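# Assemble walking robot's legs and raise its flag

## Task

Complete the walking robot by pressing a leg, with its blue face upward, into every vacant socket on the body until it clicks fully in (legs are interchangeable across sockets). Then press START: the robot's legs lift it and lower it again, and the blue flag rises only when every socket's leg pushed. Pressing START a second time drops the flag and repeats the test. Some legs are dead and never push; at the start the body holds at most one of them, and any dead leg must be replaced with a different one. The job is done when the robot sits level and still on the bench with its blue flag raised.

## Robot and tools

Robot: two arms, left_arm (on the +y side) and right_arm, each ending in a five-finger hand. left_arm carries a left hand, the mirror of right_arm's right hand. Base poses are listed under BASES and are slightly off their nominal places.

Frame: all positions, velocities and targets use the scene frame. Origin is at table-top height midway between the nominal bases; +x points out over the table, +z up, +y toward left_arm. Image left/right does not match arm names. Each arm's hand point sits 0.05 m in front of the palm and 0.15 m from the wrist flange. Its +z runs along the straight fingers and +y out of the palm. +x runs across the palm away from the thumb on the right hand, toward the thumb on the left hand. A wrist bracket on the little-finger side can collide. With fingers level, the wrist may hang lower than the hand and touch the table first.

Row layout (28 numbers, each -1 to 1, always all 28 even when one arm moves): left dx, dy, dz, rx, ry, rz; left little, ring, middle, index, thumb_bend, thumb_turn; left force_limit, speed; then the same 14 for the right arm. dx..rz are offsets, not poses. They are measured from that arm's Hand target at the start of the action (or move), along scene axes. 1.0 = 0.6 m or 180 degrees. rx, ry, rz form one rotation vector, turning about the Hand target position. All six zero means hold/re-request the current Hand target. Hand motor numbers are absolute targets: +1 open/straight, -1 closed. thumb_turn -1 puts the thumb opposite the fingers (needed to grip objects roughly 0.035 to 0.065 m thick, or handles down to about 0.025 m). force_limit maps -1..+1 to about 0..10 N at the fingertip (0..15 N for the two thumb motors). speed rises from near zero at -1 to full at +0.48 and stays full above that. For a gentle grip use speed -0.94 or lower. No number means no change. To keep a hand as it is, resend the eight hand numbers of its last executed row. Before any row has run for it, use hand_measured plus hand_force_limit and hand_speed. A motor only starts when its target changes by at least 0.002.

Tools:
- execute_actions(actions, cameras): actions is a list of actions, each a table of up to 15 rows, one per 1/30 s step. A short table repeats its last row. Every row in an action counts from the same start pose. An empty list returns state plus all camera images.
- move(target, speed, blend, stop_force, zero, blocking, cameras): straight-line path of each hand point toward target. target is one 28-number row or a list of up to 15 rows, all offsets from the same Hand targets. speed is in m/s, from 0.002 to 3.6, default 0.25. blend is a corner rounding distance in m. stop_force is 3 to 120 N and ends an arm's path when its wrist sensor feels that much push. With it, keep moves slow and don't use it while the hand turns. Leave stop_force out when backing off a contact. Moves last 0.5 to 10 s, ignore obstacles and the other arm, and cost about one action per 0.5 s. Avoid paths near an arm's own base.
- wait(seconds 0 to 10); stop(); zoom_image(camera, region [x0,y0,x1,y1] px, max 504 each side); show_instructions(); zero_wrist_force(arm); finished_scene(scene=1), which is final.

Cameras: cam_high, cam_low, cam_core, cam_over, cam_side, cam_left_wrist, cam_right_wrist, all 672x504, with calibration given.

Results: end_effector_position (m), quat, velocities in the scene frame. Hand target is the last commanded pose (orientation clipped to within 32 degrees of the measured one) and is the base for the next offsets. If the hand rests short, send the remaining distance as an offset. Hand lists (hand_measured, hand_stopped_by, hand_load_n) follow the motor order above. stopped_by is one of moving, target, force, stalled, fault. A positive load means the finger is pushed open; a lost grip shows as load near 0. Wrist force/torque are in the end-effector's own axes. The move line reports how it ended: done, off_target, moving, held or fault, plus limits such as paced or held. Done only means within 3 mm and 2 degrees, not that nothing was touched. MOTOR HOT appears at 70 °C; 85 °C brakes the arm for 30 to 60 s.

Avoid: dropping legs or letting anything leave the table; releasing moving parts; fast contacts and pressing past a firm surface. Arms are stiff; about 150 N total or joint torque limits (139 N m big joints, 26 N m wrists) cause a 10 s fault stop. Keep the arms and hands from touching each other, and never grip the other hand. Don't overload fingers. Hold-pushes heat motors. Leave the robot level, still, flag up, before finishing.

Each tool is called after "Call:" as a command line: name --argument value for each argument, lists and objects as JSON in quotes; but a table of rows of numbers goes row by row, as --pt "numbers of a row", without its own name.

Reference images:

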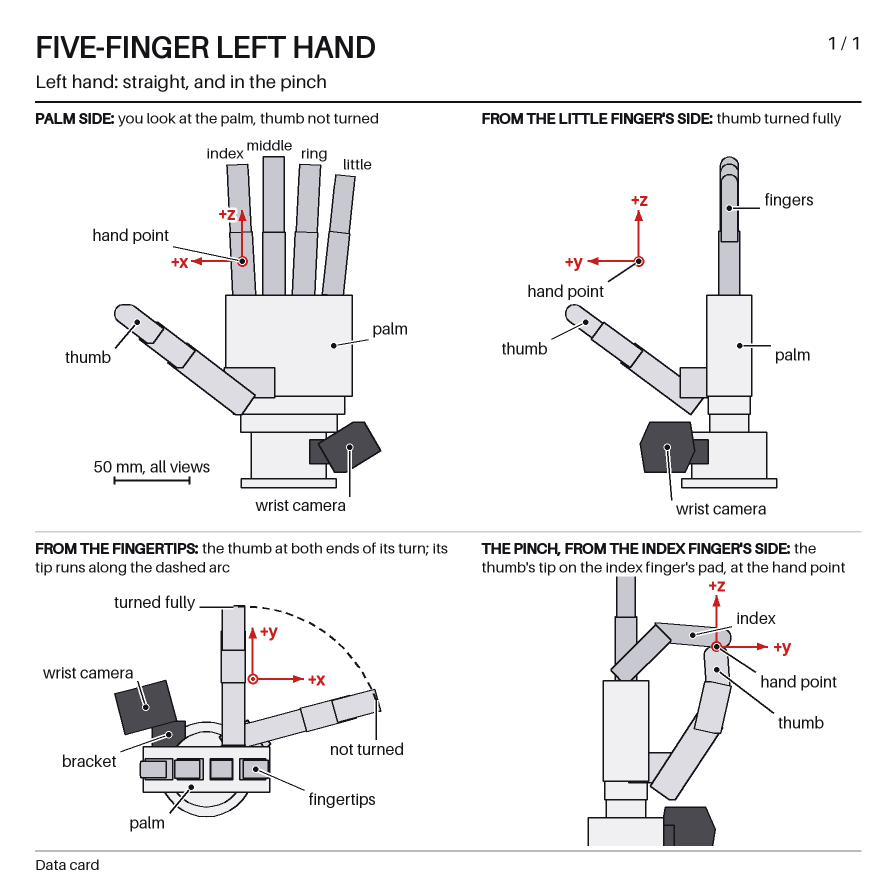

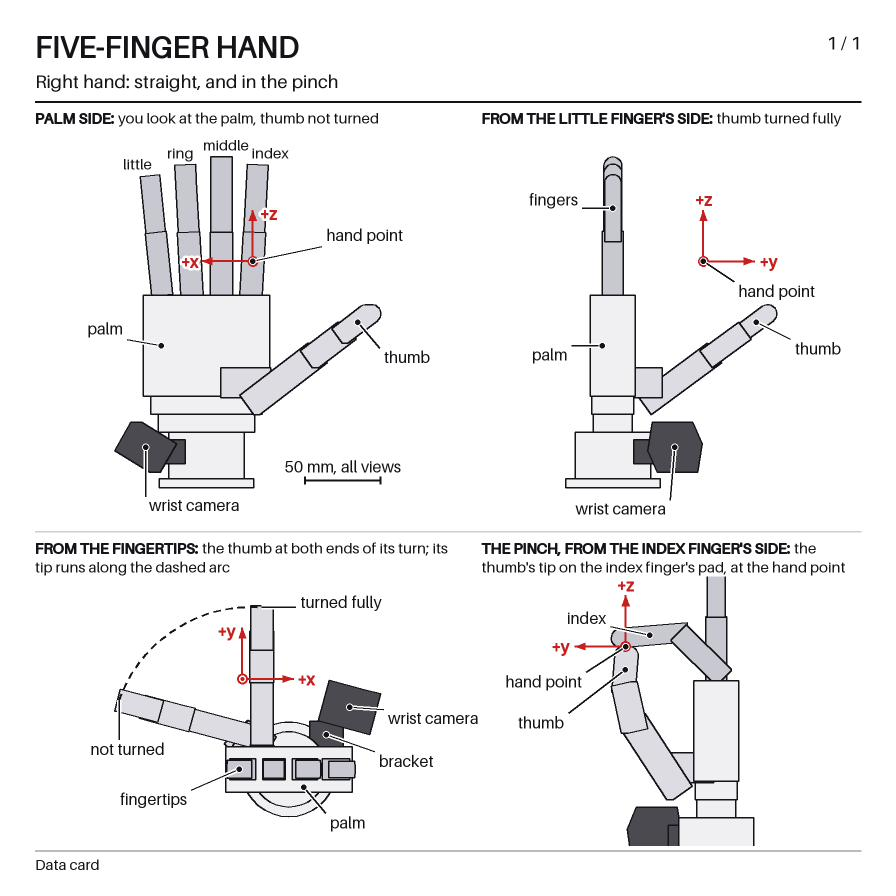

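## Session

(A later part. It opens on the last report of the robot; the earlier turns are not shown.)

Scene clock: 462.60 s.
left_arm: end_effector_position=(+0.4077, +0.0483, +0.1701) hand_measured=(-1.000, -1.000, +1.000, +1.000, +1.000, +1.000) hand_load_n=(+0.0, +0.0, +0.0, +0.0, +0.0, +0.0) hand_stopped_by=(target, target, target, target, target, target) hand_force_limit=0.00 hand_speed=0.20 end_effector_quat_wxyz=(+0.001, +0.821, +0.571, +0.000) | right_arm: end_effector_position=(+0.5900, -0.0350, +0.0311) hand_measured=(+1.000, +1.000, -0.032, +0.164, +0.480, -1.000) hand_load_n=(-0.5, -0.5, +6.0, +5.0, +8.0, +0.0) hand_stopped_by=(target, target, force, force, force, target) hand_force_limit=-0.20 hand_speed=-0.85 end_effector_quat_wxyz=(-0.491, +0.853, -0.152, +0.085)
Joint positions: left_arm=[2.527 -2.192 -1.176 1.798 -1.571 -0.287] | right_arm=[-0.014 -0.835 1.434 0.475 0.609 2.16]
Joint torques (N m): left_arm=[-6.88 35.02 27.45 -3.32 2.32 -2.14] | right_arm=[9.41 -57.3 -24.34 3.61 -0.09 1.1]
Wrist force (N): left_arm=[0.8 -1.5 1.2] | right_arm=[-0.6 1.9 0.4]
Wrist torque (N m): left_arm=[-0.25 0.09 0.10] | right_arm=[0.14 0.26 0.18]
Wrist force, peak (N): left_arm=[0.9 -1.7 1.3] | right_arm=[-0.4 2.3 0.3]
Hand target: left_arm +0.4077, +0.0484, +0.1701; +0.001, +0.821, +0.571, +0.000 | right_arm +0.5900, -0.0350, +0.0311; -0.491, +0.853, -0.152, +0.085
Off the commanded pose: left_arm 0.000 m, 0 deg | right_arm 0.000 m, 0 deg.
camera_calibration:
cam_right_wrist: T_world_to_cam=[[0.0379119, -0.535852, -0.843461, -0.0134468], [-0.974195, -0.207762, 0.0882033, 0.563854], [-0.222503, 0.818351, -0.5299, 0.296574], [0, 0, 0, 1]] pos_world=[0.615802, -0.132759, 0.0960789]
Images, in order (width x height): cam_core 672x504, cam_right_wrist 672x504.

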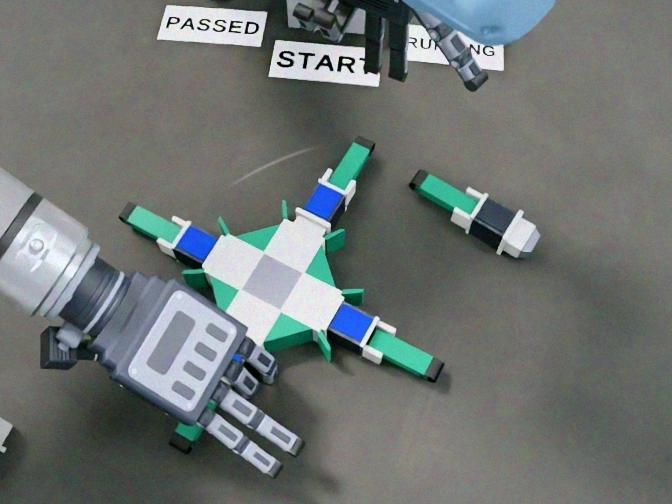

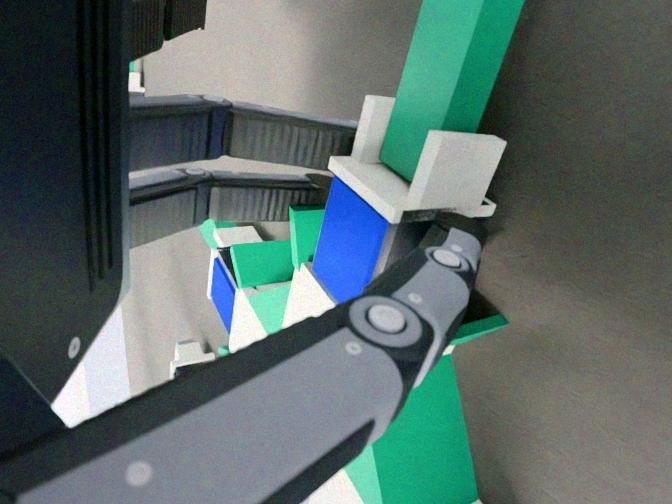

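Call:
move --pt "-0.0153 -0.0073 -0.05 0 0 0 -1 -1 1 1 1 1 0 0.2 0 0 0 0 0 0 1 1 -0.2 -0.2 0.1 -1 -0.2 -0.85" --pt "-0.0153 -0.0073 -0.1467 0 0 0 -1 -1 1 1 1 1 0 0.2 0 0 0 0 0 0 1 1 -0.2 -0.2 0.1 -1 -0.2 -0.85" --speed 0.15 --blend '[0.01,0]' --cameras '["cam_core","cam_low","cam_high"]'

Scene clock: 467.83 s.
left_arm: end_effector_position=(+0.3985, +0.0440, +0.0820) hand_measured=(-1.000, -1.000, +1.000, +1.000, +1.000, +1.000) hand_load_n=(+0.0, +0.0, +0.0, +0.0, +0.0, +0.0) hand_stopped_by=(target, target, target, target, target, target) hand_force_limit=0.00 hand_speed=0.20 end_effector_quat_wxyz=(+0.001, +0.821, +0.571, +0.000) | right_arm: end_effector_position=(+0.5900, -0.0350, +0.0311) hand_measured=(+1.000, +1.000, -0.032, +0.164, +0.480, -1.000) hand_load_n=(+0.0, +0.0, +6.0, +5.0, +8.0, +0.0) hand_stopped_by=(target, target, force, force, force, target) hand_force_limit=-0.20 hand_speed=-0.85 end_effector_quat_wxyz=(-0.491, +0.853, -0.152, +0.085)
Joint positions: left_arm=[2.51 -2.255 -1.305 1.991 -1.571 -0.305] | right_arm=[-0.014 -0.835 1.434 0.475 0.609 2.16]
Joint torques (N m): left_arm=[7.03 47.05 24.28 -1.4 -0.25 1.95] | right_arm=[8.83 -50.25 -15.79 2.62 0.64 0.65]
Wrist force (N): left_arm=[0.9 -1.7 1.0] | right_arm=[-0.2 1.7 0.3]
Wrist torque (N m): left_arm=[-0.26 0.06 0.20] | right_arm=[0.11 0.20 0.20]
Wrist force, peak (N): left_arm=[1.0 -1.4 2.6] | right_arm=[-0.5 2.5 0.6]
Hand target: left_arm +0.3985, +0.0440, +0.0820; +0.001, +0.821, +0.571, +0.000 | right_arm +0.5900, -0.0350, +0.0311; -0.491, +0.853, -0.152, +0.085
Off the commanded pose: left_arm 0.000 m, 0 deg | right_arm 0.000 m, 0 deg.
move: done
Images, in order (width x height): cam_high 672x504, cam_low 672x504, cam_core 672x504.

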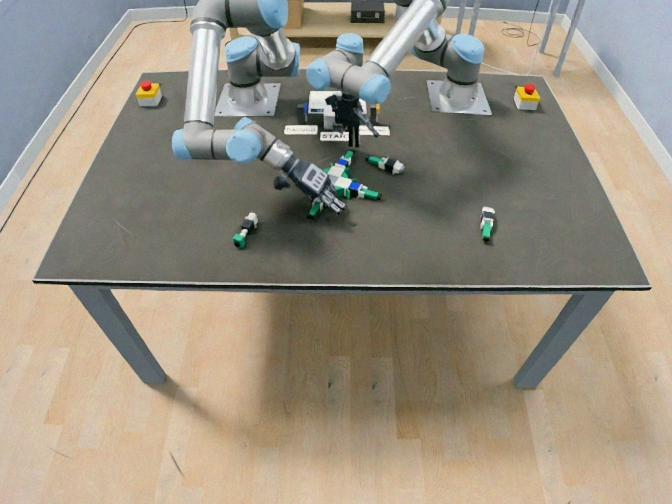

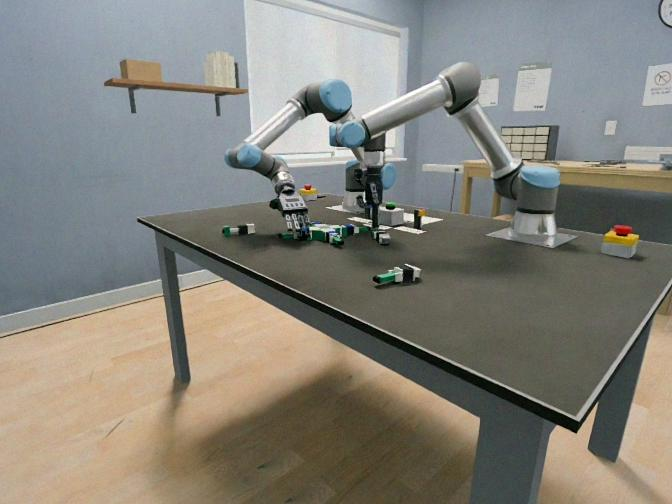

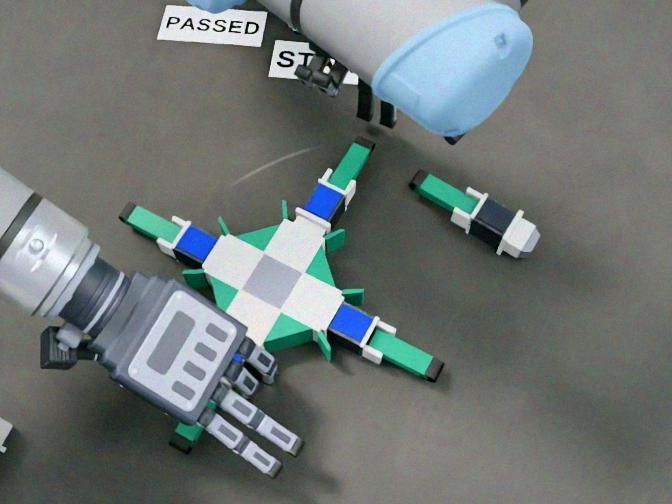

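Call:
zoom_image --camera "cam_core" --region '[290, 50, 450, 230]'

Call:
zoom_image --camera "cam_low" --region '[250, 170, 430, 270]'

Scaled by 2.800 from the camera's 672x504 image, which has a finer 960x720 frame.

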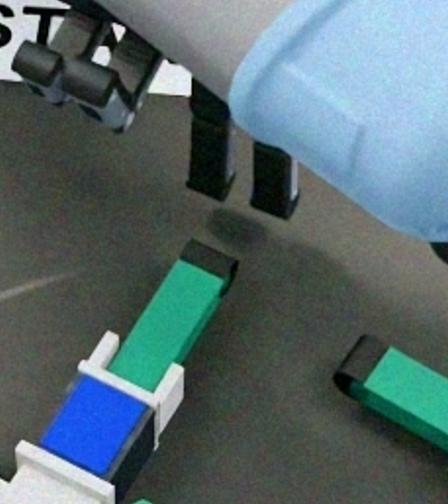

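Scaled by 2.800 from the camera's 672x504 image, which has a finer 960x720 frame.

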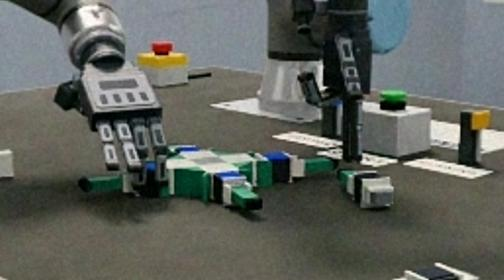

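Call:
move --pt "0 0 -0.0117 0 0 0 -1 -1 1 1 1 1 0 0.2 0 0 0 0 0 0 1 1 -0.2 -0.2 0.1 -1 -0.2 -0.85" --pt "0.0625 -0.0231 -0.0117 0 0 0 -1 -1 1 1 1 1 0 0.2 0 0 0 0 0 0 1 1 -0.2 -0.2 0.1 -1 -0.2 -0.85" --speed '[0.05,0.03]' --stop_force 26 --cameras '["cam_core","cam_side"]'

Call:
zoom_image --camera "cam_core" --region '[290, 50, 450, 230]'

Scene clock: 474.47 s.
left_arm: end_effector_position=(+0.4360, +0.0301, +0.0750) hand_measured=(-1.000, -1.000, +1.000, +1.000, +1.000, +1.000) hand_load_n=(+0.0, +0.0, +1.0, +0.5, +0.0, +0.0) hand_stopped_by=(target, target, target, target, target, target) hand_force_limit=0.00 hand_speed=0.20 end_effector_quat_wxyz=(+0.001, +0.821, +0.571, +0.000) | right_arm: end_effector_position=(+0.5900, -0.0350, +0.0311) hand_measured=(+1.000, +1.000, -0.030, +0.164, +0.480, -1.000) hand_load_n=(+0.0, +0.0, +7.5, +0.0, +7.0, -10.0) hand_stopped_by=(target, target, force, force, force, target) hand_force_limit=-0.20 hand_speed=-0.85 end_effector_quat_wxyz=(-0.491, +0.853, -0.152, +0.085)
Joint positions: left_arm=[2.531 -2.343 -1.167 1.941 -1.571 -0.283] | right_arm=[-0.014 -0.835 1.434 0.475 0.609 2.16]
Joint torques (N m): left_arm=[-4.88 56.76 7.24 1.79 1.53 -2.09] | right_arm=[8.73 -40.49 -8.53 3.55 -5.14 0.12]
Wrist force (N): left_arm=[1.7 -13.9 0.7] | right_arm=[11.3 1.4 -1.1]
Wrist torque (N m): left_arm=[0.24 0.11 0.34] | right_arm=[0.14 0.18 -0.05]
Wrist force, peak (N): left_arm=[1.6 -17.2 0.5] | right_arm=[12.7 1.4 -1.2]
Hand target: left_arm +0.4360, +0.0301, +0.0750; +0.001, +0.821, +0.571, +0.000 | right_arm +0.5900, -0.0350, +0.0311; -0.491, +0.853, -0.152, +0.085
Off the commanded pose: left_arm 0.000 m, 0 deg | right_arm 0.000 m, 0 deg.
move: done
Images, in order (width x height): cam_core 672x504, cam_side 672x504.

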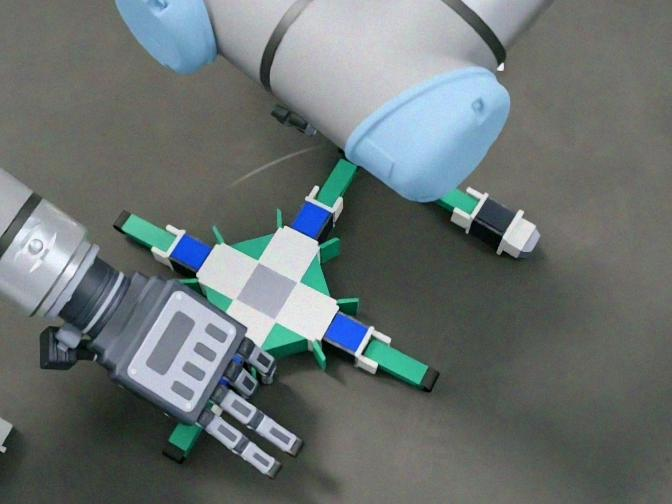

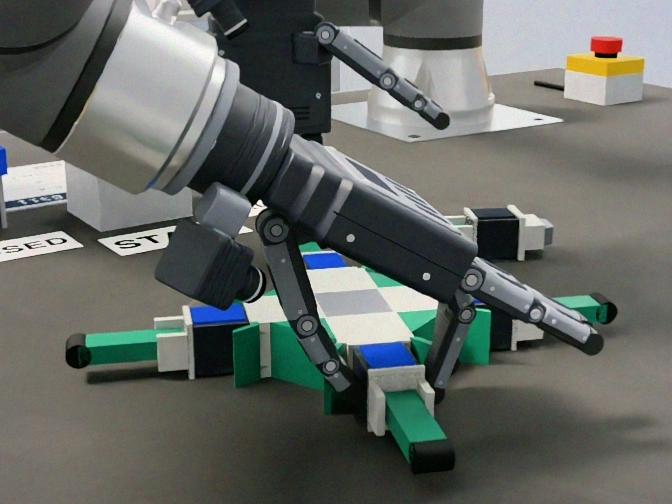

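Scaled by 2.800 from the camera's 672x504 image, which has a finer 960x720 frame.

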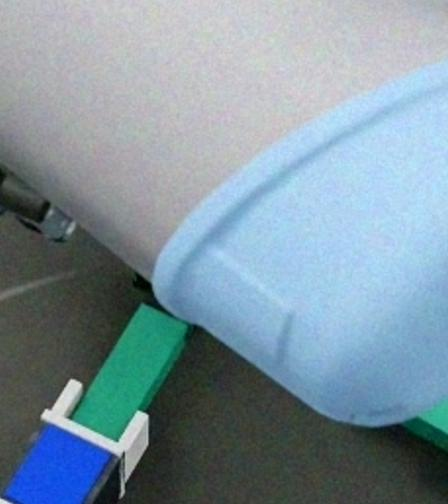

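Call:
zoom_image --camera "cam_core" --region '[100, 150, 450, 400]'

Scaled by 1.440 from the camera's 672x504 image, which has a finer 960x720 frame.

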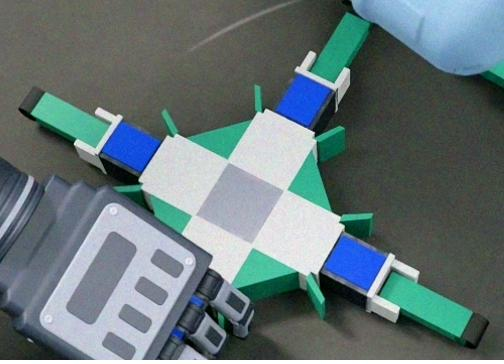

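Call:
move --pt "-0.0313 0.0115 0 0 0 0 -1 -1 1 1 1 1 0 0.2 0 0 0 0 0 0 1 1 0.3 0.3 0.56 -1 0 -0.5" --pt "-0.0313 0.0115 0.2167 0 0 0 -1 -1 1 1 1 1 0 0.2 0 0 0.1667 0 0 0 1 1 0.3 0.3 0.56 -1 0 -0.5" --pt "-0.1267 0.283 0.2917 0 0 0 -1 -1 1 1 1 1 0 0.2 -0.1 -0.45 0.25 0 0 0 1 1 0.3 0.3 0.56 -1 0 -0.5" --speed '[0.1,0.15,0.3]' --blend '[0,0.02,0]' --cameras '["cam_core","cam_over","cam_side","cam_high"]'

Scene clock: 483.70 s.
left_arm: end_effector_position=(+0.3600, +0.1999, +0.2500) hand_measured=(-1.000, -1.000, +1.000, +1.000, +1.000, +1.000) hand_load_n=(+0.0, +0.0, +0.0, +0.0, +0.0, +0.0) hand_stopped_by=(target, target, target, target, target, target) hand_force_limit=0.00 hand_speed=0.20 end_effector_quat_wxyz=(+0.001, +0.821, +0.571, +0.000) | right_arm: end_effector_position=(+0.5300, -0.3049, +0.1810) hand_measured=(+1.000, +1.000, +0.300, +0.300, +0.560, -1.000) hand_load_n=(+0.0, +0.0, +0.0, +0.0, +0.0, +0.0) hand_stopped_by=(target, target, target, target, target, target) hand_force_limit=0.00 hand_speed=-0.50 end_effector_quat_wxyz=(-0.491, +0.853, -0.152, +0.085)
Joint positions: left_arm=[2.763 -1.796 -1.541 1.768 -1.57 -0.051] | right_arm=[-0.577 -1.01 1.55 1.422 0.575 1.119]
Joint torques (N m): left_arm=[4.71 34.87 19.16 -1.94 0.68 -0.72] | right_arm=[-9.48 -50.92 -26.5 3.42 -2.62 -2.08]
Wrist force (N): left_arm=[-0.5 -2.2 1.3] | right_arm=[-0.7 0.9 -0.2]
Wrist torque (N m): left_arm=[-0.36 0.29 0.22] | right_arm=[0.12 0.21 -0.04]
Wrist force, peak (N): left_arm=[1.7 -14.2 0.7] | right_arm=[12.3 1.0 -1.3]
Hand target: left_arm +0.3600, +0.1999, +0.2500; +0.001, +0.821, +0.571, +0.000 | right_arm +0.5300, -0.3050, +0.1811; -0.491, +0.853, -0.152, +0.085
Off the commanded pose: left_arm 0.000 m, 0 deg | right_arm 0.000 m, 0 deg.
move: done
Images, in order (width x height): cam_high 672x504, cam_core 672x504, cam_over 672x504, cam_side 672x504.

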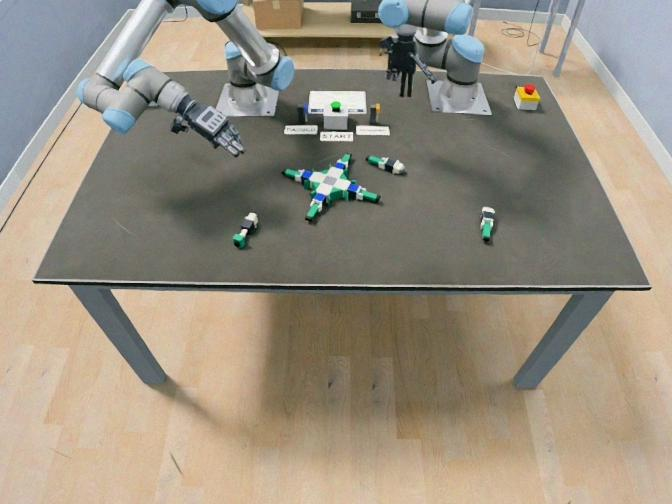

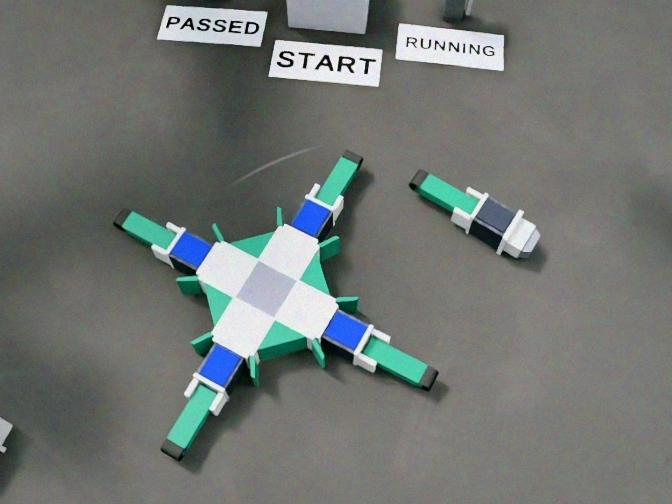

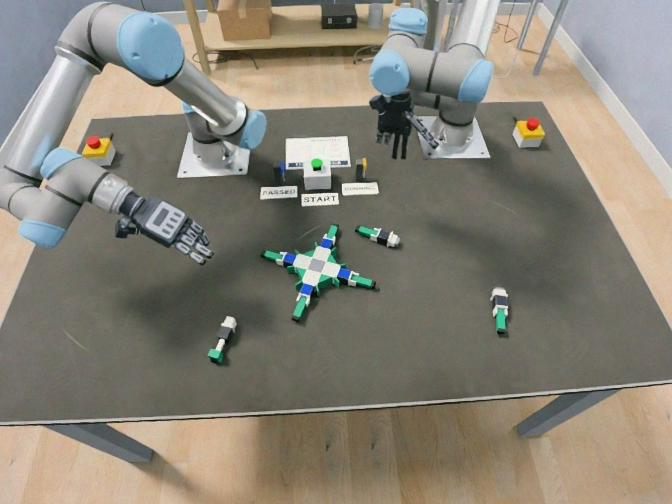

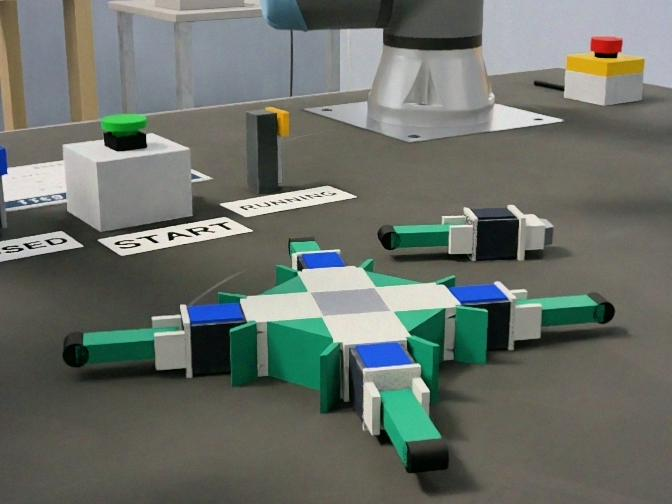

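Call:
zoom_image --camera "cam_over" --region '[260, 130, 390, 220]'

Call:
zoom_image --camera "cam_high" --region '[280, 80, 400, 160]'

Call:
zoom_image --camera "cam_core" --region '[100, 140, 450, 470]'

Scaled by 3.877 from the camera's 672x504 image, which has a finer 960x720 frame.

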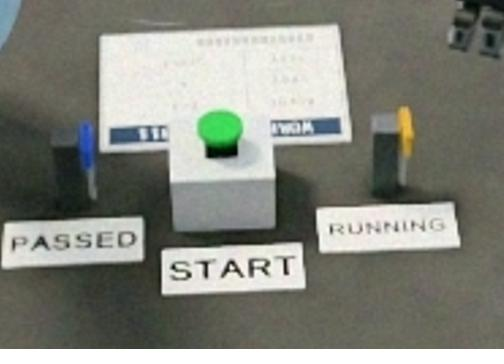

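Scaled by 4.200 from the camera's 672x504 image, which has a finer 960x720 frame.

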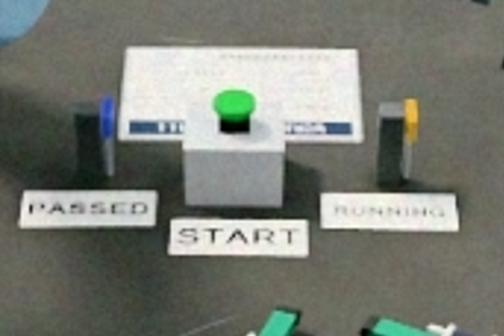

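Scaled by 1.440 from the camera's 672x504 image, which has a finer 960x720 frame.

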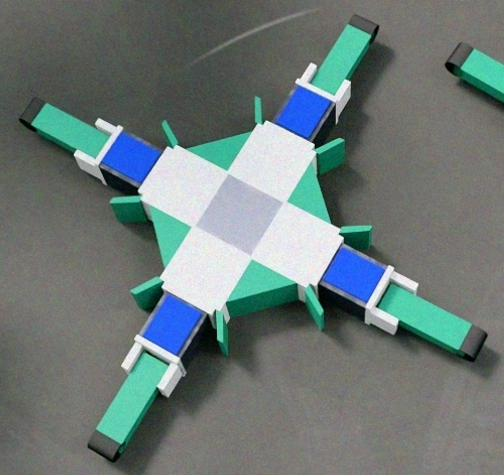

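Call:
move --target '[-0.167,-0.3657,-0.1,0,0,0,-1,-1,1,1,1,1,0,0.2,0,0,0,0,0,0,1,1,0.3,0.3,0.56,-1,0,-0.5]' --speed 0.25 --cameras '["cam_core","cam_over","cam_side","cam_high"]'

Call:
zoom_image --camera "cam_over" --region '[260, 110, 390, 220]'

Call:
zoom_image --camera "cam_side" --region '[0, 20, 300, 260]'

Call:
zoom_image --camera "cam_high" --region '[280, 60, 400, 160]'

Scene clock: 496.73 s.
left_arm: end_effector_position=(+0.2599, -0.0194, +0.1901) hand_measured=(-1.000, -1.000, +1.000, +1.000, +1.000, +1.000) hand_load_n=(+0.5, +0.0, +0.0, +0.0, -0.5, +0.0) hand_stopped_by=(target, target, target, target, target, target) hand_force_limit=0.00 hand_speed=0.20 end_effector_quat_wxyz=(+0.001, +0.821, +0.571, +0.000) | right_arm: end_effector_position=(+0.5300, -0.3050, +0.1811) hand_measured=(+1.000, +1.000, +0.300, +0.300, +0.560, -1.000) hand_load_n=(+0.0, +0.0, +0.0, +0.0, +0.0, +0.0) hand_stopped_by=(target, target, target, target, target, target) hand_force_limit=0.00 hand_speed=-0.50 end_effector_quat_wxyz=(-0.491, +0.853, -0.152, +0.085)
Joint positions: left_arm=[2.233 -2.139 -1.21 1.779 -1.571 -0.582] | right_arm=[-0.577 -1.01 1.55 1.422 0.575 1.119]
Joint torques (N m): left_arm=[-6.9 33.87 17.05 -1.17 0.09 -1.04] | right_arm=[-9.26 -50.19 -26.22 4.6 0.53 -2.71]
Wrist force (N): left_arm=[-0.3 -2.2 1.2] | right_arm=[-0.7 0.6 -0.3]
Wrist torque (N m): left_arm=[-0.35 0.25 0.06] | right_arm=[0.09 0.20 -0.02]
Wrist force, peak (N): left_arm=[-2.5 -2.6 1.8] | right_arm=[-1.0 1.3 -0.4]
Hand target: left_arm +0.2598, -0.0195, +0.1900; +0.001, +0.821, +0.571, +0.000 | right_arm +0.5300, -0.3050, +0.1811; -0.491, +0.853, -0.152, +0.085
Off the commanded pose: left_arm 0.000 m, 0 deg | right_arm 0.000 m, 0 deg.
move: done
Images, in order (width x height): cam_high 672x504, cam_core 672x504, cam_over 672x504, cam_side 672x504.

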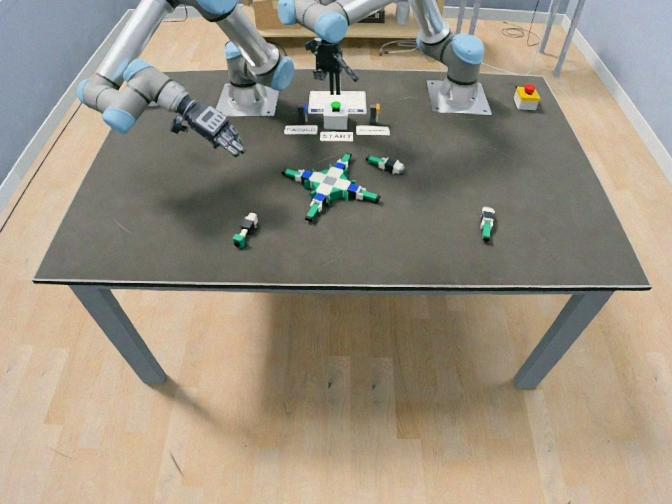

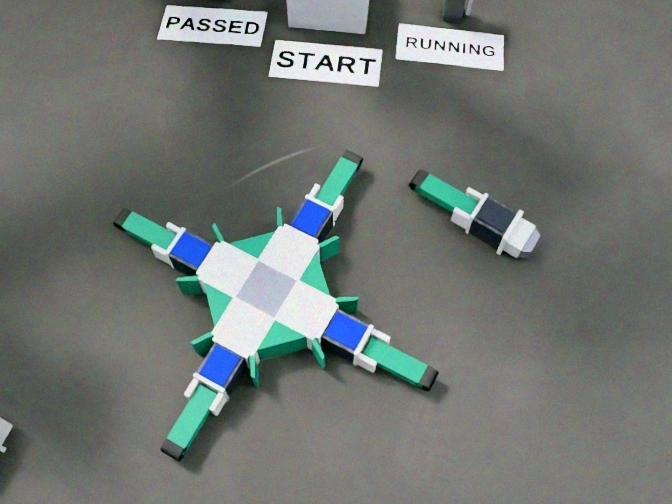

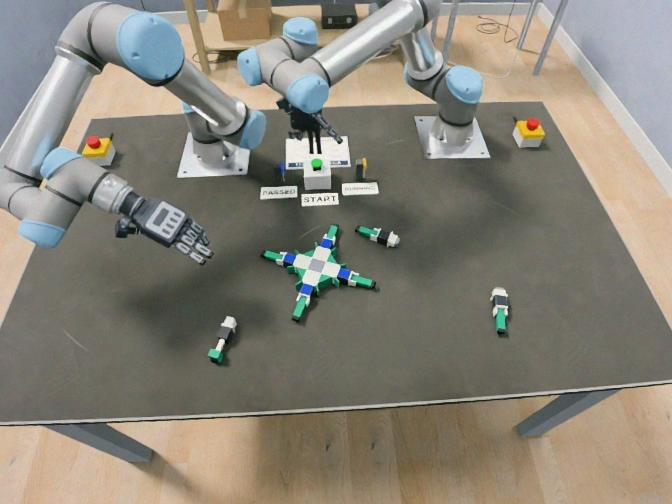

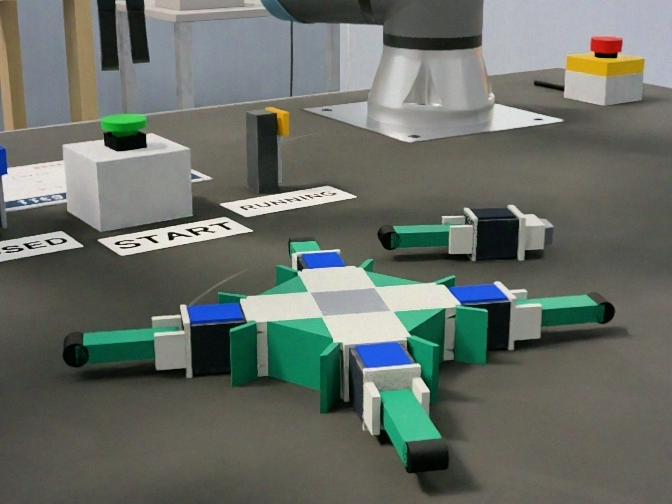

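Scaled by 3.877 from the camera's 672x504 image, which has a finer 960x720 frame.

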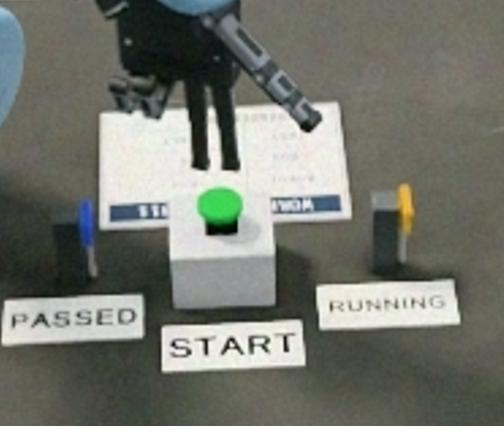

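Scaled by 1.680 from the camera's 672x504 image, which has a finer 960x720 frame.

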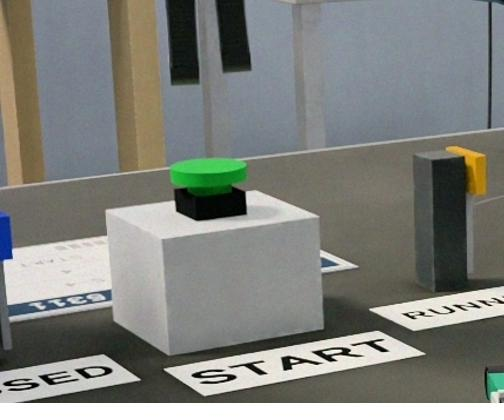

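Scaled by 4.200 from the camera's 672x504 image, which has a finer 960x720 frame.

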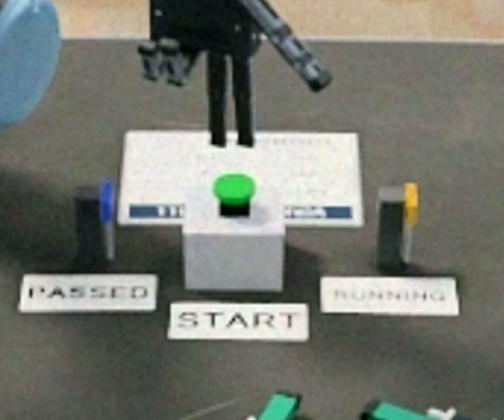

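Call:
move --pt "-0.0133 0.0042 -0.05 0 0 0 -1 -1 1 1 1 1 0 0.2 0 0 0 0 0 0 1 1 0.3 0.3 0.56 -1 0 -0.5" --pt "-0.0133 0.0042 -0.0933 0 0 0 -1 -1 1 1 1 1 0 0.2 0 0 0 0 0 0 1 1 0.3 0.3 0.56 -1 0 -0.5" --speed '[0.1,0.03]' --stop_force 12 --cameras '["cam_side","cam_over"]'

Scene clock: 504.43 s.
left_arm: end_effector_position=(+0.2518, -0.0170, +0.1440) hand_measured=(-1.000, -1.000, +1.000, +1.000, +1.000, +1.000) hand_load_n=(+0.0, +0.0, -0.5, +0.0, +0.0, +0.0) hand_stopped_by=(target, target, target, target, target, target) hand_force_limit=0.00 hand_speed=0.20 end_effector_quat_wxyz=(+0.001, +0.821, +0.571, +0.000) | right_arm: end_effector_position=(+0.5300, -0.3050, +0.1811) hand_measured=(+1.000, +1.000, +0.300, +0.300, +0.560, -1.000) hand_load_n=(+0.0, +0.0, +0.0, +0.0, +0.0, +0.0) hand_stopped_by=(target, target, target, target, target, target) hand_force_limit=0.00 hand_speed=-0.50 end_effector_quat_wxyz=(-0.491, +0.853, -0.152, +0.085)
Joint positions: left_arm=[2.223 -2.155 -1.304 1.89 -1.571 -0.592] | right_arm=[-0.577 -1.01 1.55 1.422 0.575 1.119]
Joint torques (N m): left_arm=[2.86 46.12 25.34 -0.39 1.27 1.69] | right_arm=[-8.91 -47.18 -25.21 4.57 0.18 -2.25]
Wrist force (N): left_arm=[-0.8 -2.1 -6.4] | right_arm=[-0.6 0.9 -0.4]
Wrist torque (N m): left_arm=[0.07 0.06 0.18] | right_arm=[0.14 0.19 0.00]
Wrist force, peak (N): left_arm=[-2.6 -1.4 -40.3] | right_arm=[-0.8 1.0 -0.8]
Hand target: left_arm +0.2518, -0.0170, +0.1440; +0.001, +0.821, +0.571, +0.000 (not the last commanded pose) | right_arm +0.5300, -0.3050, +0.1811; -0.491, +0.853, -0.152, +0.085
Off the commanded pose: left_arm 0.010 m, 0 deg | right_arm 0.000 m, 0 deg.
move: contact (left_arm); path passed 1 of 2 targets
Images, in order (width x height): cam_over 672x504, cam_side 672x504.

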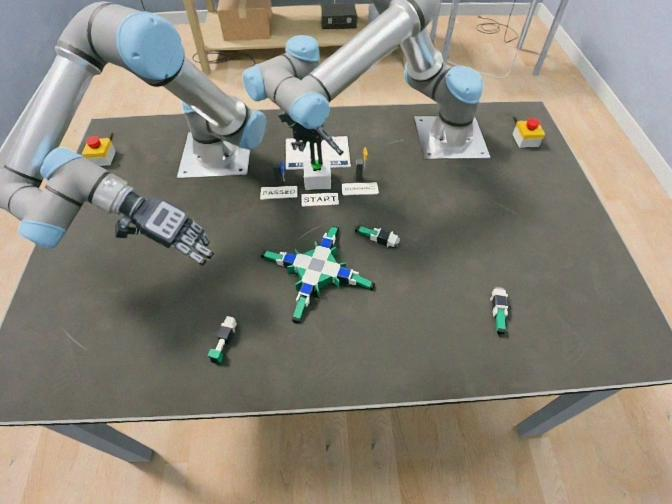

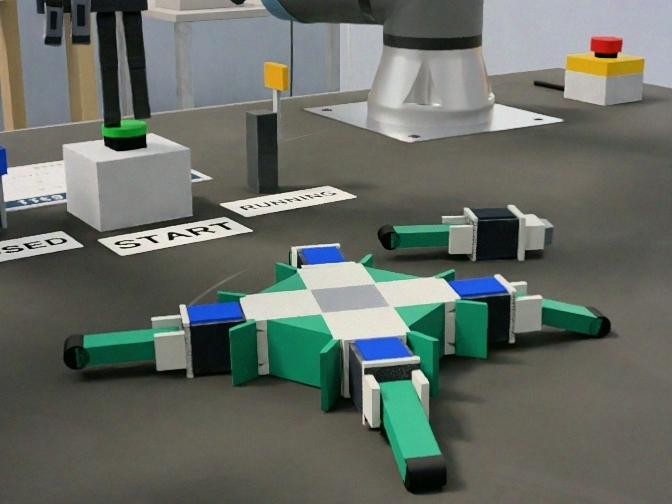

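Call:
move --target '[0,0,0.06,0,0,0,-1,-1,1,1,1,1,0,0.2,0,0,0,0,0,0,1,1,0.3,0.3,0.56,-1,0,-0.5]' --speed 0.1 --cameras '["cam_core","cam_side"]'

Call:
wait --seconds 0.7 --cameras '["cam_core","cam_side"]'

Scene clock: 506.33 s.
left_arm: end_effector_position=(+0.2519, -0.0171, +0.1801) hand_measured=(-1.000, -1.000, +1.000, +1.000, +1.000, +1.000) hand_load_n=(+0.0, +0.0, +0.0, +0.0, +0.0, +0.0) hand_stopped_by=(target, target, target, target, target, target) hand_force_limit=0.00 hand_speed=0.20 end_effector_quat_wxyz=(+0.001, +0.821, +0.571, +0.000) end_effector_velocity=(+0.001, +0.000, -0.002) end_effector_angular_velocity=(-0.001, +0.000, +0.000) | right_arm: end_effector_position=(+0.5300, -0.3050, +0.1811) hand_measured=(+1.000, +1.000, +0.300, +0.300, +0.560, -1.000) hand_load_n=(+0.0, +0.0, +0.0, +0.0, +0.0, +0.0) hand_stopped_by=(target, target, target, target, target, target) hand_force_limit=0.00 hand_speed=-0.50 end_effector_quat_wxyz=(-0.491, +0.853, -0.152, +0.085)
Joint positions: left_arm=[2.223 -2.131 -1.248 1.81 -1.571 -0.592] | right_arm=[-0.577 -1.01 1.55 1.422 0.575 1.119]
Joint velocities: left_arm=[0.001 -0.001 -0.004 0.005 0 0.001] | right_arm=[within noise]
Joint torques (N m): left_arm=[-4.29 34.82 3.69 -1.22 1.32 1.68] | right_arm=[-8.59 -46.21 -25.26 4.54 0.1 -2.3]
Wrist force (N): left_arm=[-0.2 -2.4 1.2] | right_arm=[-0.8 0.7 -0.4]
Wrist torque (N m): left_arm=[-0.38 0.24 0.23] | right_arm=[0.11 0.23 -0.02]
Wrist force, peak (N): left_arm=[-0.9 -2.3 -6.4] | right_arm=[-0.8 0.7 -1.0]
Hand target: left_arm +0.2518, -0.0170, +0.1800; +0.001, +0.821, +0.571, +0.000 | right_arm +0.5300, -0.3050, +0.1811; -0.491, +0.853, -0.152, +0.085
Off the commanded pose: left_arm 0.000 m, 0 deg | right_arm 0.000 m, 0 deg.
move: done
Images, in order (width x height): cam_core 672x504, cam_side 672x504.

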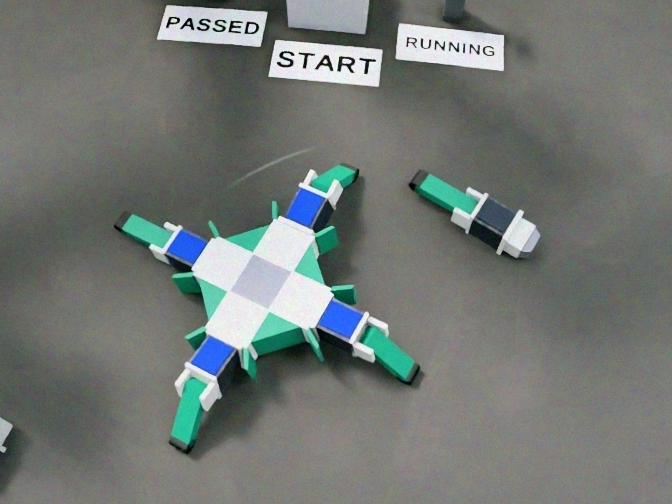

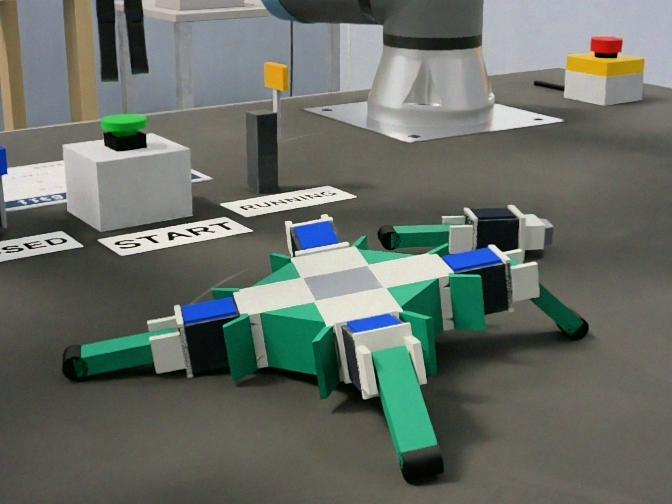

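Scene clock: 507.03 s.
left_arm: end_effector_position=(+0.2518, -0.0170, +0.1800) hand_measured=(-1.000, -1.000, +1.000, +1.000, +1.000, +1.000) hand_load_n=(+0.0, +0.0, -0.5, +0.0, +0.0, +0.0) hand_stopped_by=(target, target, target, target, target, target) hand_force_limit=0.00 hand_speed=0.20 end_effector_quat_wxyz=(+0.001, +0.821, +0.571, +0.000) | right_arm: end_effector_position=(+0.5300, -0.3050, +0.1811) hand_measured=(+1.000, +1.000, +0.300, +0.300, +0.560, -1.000) hand_load_n=(+0.0, +0.0, +0.0, +0.0, +0.0, +0.0) hand_stopped_by=(target, target, target, target, target, target) hand_force_limit=0.00 hand_speed=-0.50 end_effector_quat_wxyz=(-0.491, +0.853, -0.152, +0.085)
Joint positions: left_arm=[2.223 -2.131 -1.248 1.81 -1.571 -0.592] | right_arm=[-0.577 -1.01 1.55 1.422 0.575 1.119]
Joint torques (N m): left_arm=[-5 33.08 3.73 -3.67 1.34 0.99] | right_arm=[-9.14 -45.39 -25.39 4.64 0.22 -2.49]
Wrist force (N): left_arm=[-0.3 -2.2 1.1] | right_arm=[-0.7 0.8 -0.5]
Wrist torque (N m): left_arm=[-0.35 0.25 0.22] | right_arm=[0.12 0.21 -0.02]
Wrist force, peak (N): left_arm=[-0.3 -2.4 1.2] | right_arm=[-0.7 1.0 -0.5]
Hand target: left_arm +0.2518, -0.0170, +0.1800; +0.001, +0.821, +0.571, +0.000 | right_arm +0.5300, -0.3050, +0.1811; -0.491, +0.853, -0.152, +0.085
Off the commanded pose: left_arm 0.000 m, 0 deg | right_arm 0.000 m, 0 deg.
wait: 0.70 s; at rest by 0.17 s
Images, in order (width x height): cam_core 672x504, cam_side 672x504.

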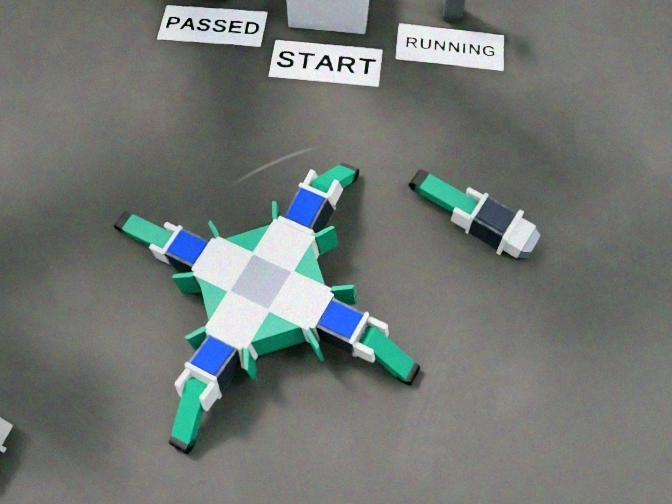

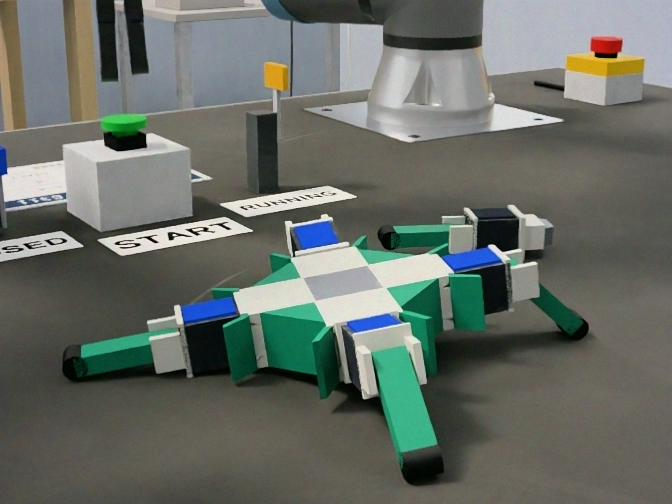

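Call:
move --pt "0 0 0.1167 0 0 0 -1 -1 1 1 1 -1 0 0.2 0 0.05 0 0 0 -0.25 1 1 0.3 0.3 0.56 -1 0 -0.5" --pt "0.4853 0.1367 0.0333 0 0 0.5 -1 -1 1 1 1 -1 0 0.2 -0.0547 0.3583 -0.1018 0 0 -0.5033 1 1 0.3 0.3 0.56 -1 0 -0.5" --speed 0.35 --blend '[0.03,0]' --cameras '["cam_core","cam_side","cam_over","cam_left_wrist","cam_right_wrist"]'

Scene clock: 550.47 s.
left_arm: end_effector_position=(+0.5417, +0.0661, +0.1994) hand_measured=(-1.000, -1.000, +1.000, +1.000, +1.000, -1.000) hand_load_n=(+0.0, +0.0, +0.0, +0.0, -0.5, +0.0) hand_stopped_by=(target, target, target, target, target, target) hand_force_limit=0.00 hand_speed=0.20 end_effector_quat_wxyz=(+0.089, +0.197, +0.975, -0.043) | right_arm: end_effector_position=(+0.4972, -0.0900, +0.1201) hand_measured=(+1.000, +1.000, +0.300, +0.300, +0.560, -1.000) hand_load_n=(-0.5, -0.5, +0.0, +0.0, +0.0, +0.0) hand_stopped_by=(target, target, target, target, target, target) hand_force_limit=0.00 hand_speed=-0.50 end_effector_quat_wxyz=(+0.285, -0.492, +0.714, -0.409)
Joint positions: left_arm=[2.663 -2.735 -0.035 1.395 -1.542 -1.682] | right_arm=[0.468 -1.321 1.857 0.166 2.249 3.635]
Joint torques (N m): left_arm=[-5.66 60.21 27.75 -1.62 1.25 1.45] | right_arm=[-3.65 -32.2 -10.69 -1.13 1.16 -0.14]
Wrist force (N): left_arm=[0.1 -2.3 1.1] | right_arm=[-0.5 0.3 -0.3]
Wrist torque (N m): left_arm=[-0.35 0.20 0.11] | right_arm=[0.02 0.17 0.17]
Wrist force, peak (N): left_arm=[-0.7 -3.1 0.5] | right_arm=[-1.4 0.8 -0.9]
Hand target: left_arm +0.5430, +0.0650, +0.2000; +0.000, +0.177, +0.984, +0.001 | right_arm +0.4972, -0.0900, +0.1201; +0.285, -0.492, +0.714, -0.409
Off the commanded pose: left_arm 0.002 m, 12 deg | right_arm 0.000 m, 0 deg.
elbow stopped short (left arm): the move would have taken joint 3 (elbow) straighter than the controller allows.
move: off_target (left_arm)
camera_calibration:
cam_left_wrist: T_world_to_cam=[[-0.632535, -0.774048, -0.0273776, 0.404716], [-0.72451, 0.578817, 0.374241, 0.27635], [-0.273834, 0.256556, -0.926927, 0.430612], [0, 0, 0, 1]] pos_world=[0.574131, 0.0428376, 0.306805]
cam_right_wrist: T_world_to_cam=[[-0.536233, -0.0325279, -0.843443, 0.366316], [-0.197928, 0.976242, 0.088187, 0.174741], [0.820535, 0.21423, -0.529931, -0.20489], [0, 0, 0, 1]] pos_world=[0.399137, -0.11478, 0.184979]
Images, in order (width x height): cam_core 672x504, cam_over 672x504, cam_side 672x504, cam_left_wrist 672x504, cam_right_wrist 672x504.

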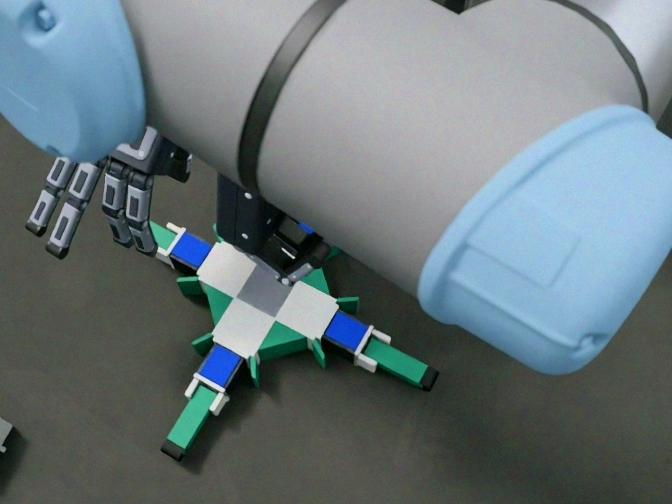

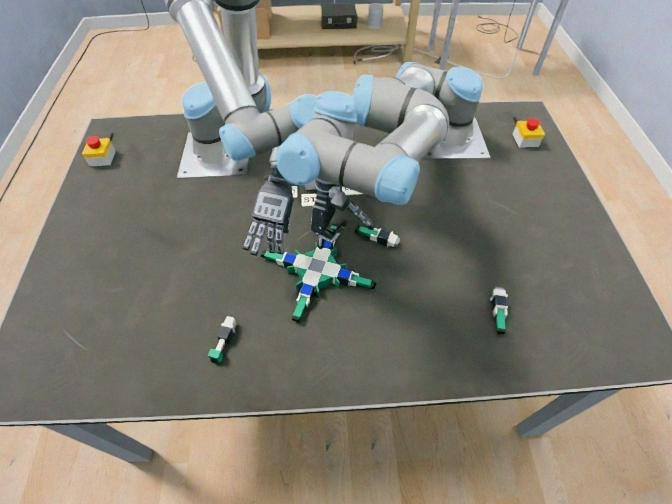

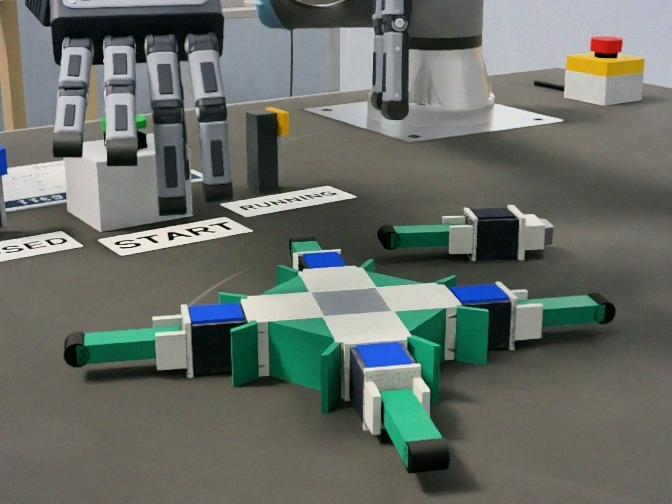

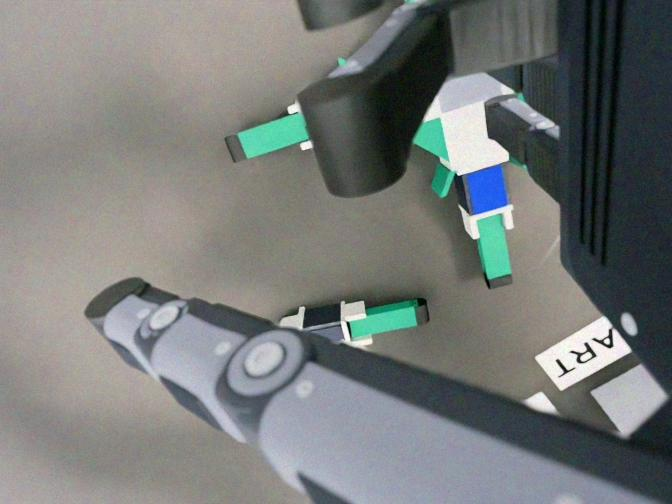

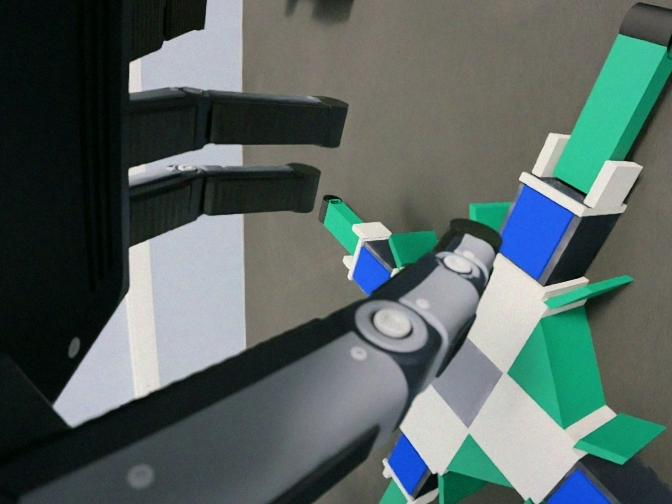

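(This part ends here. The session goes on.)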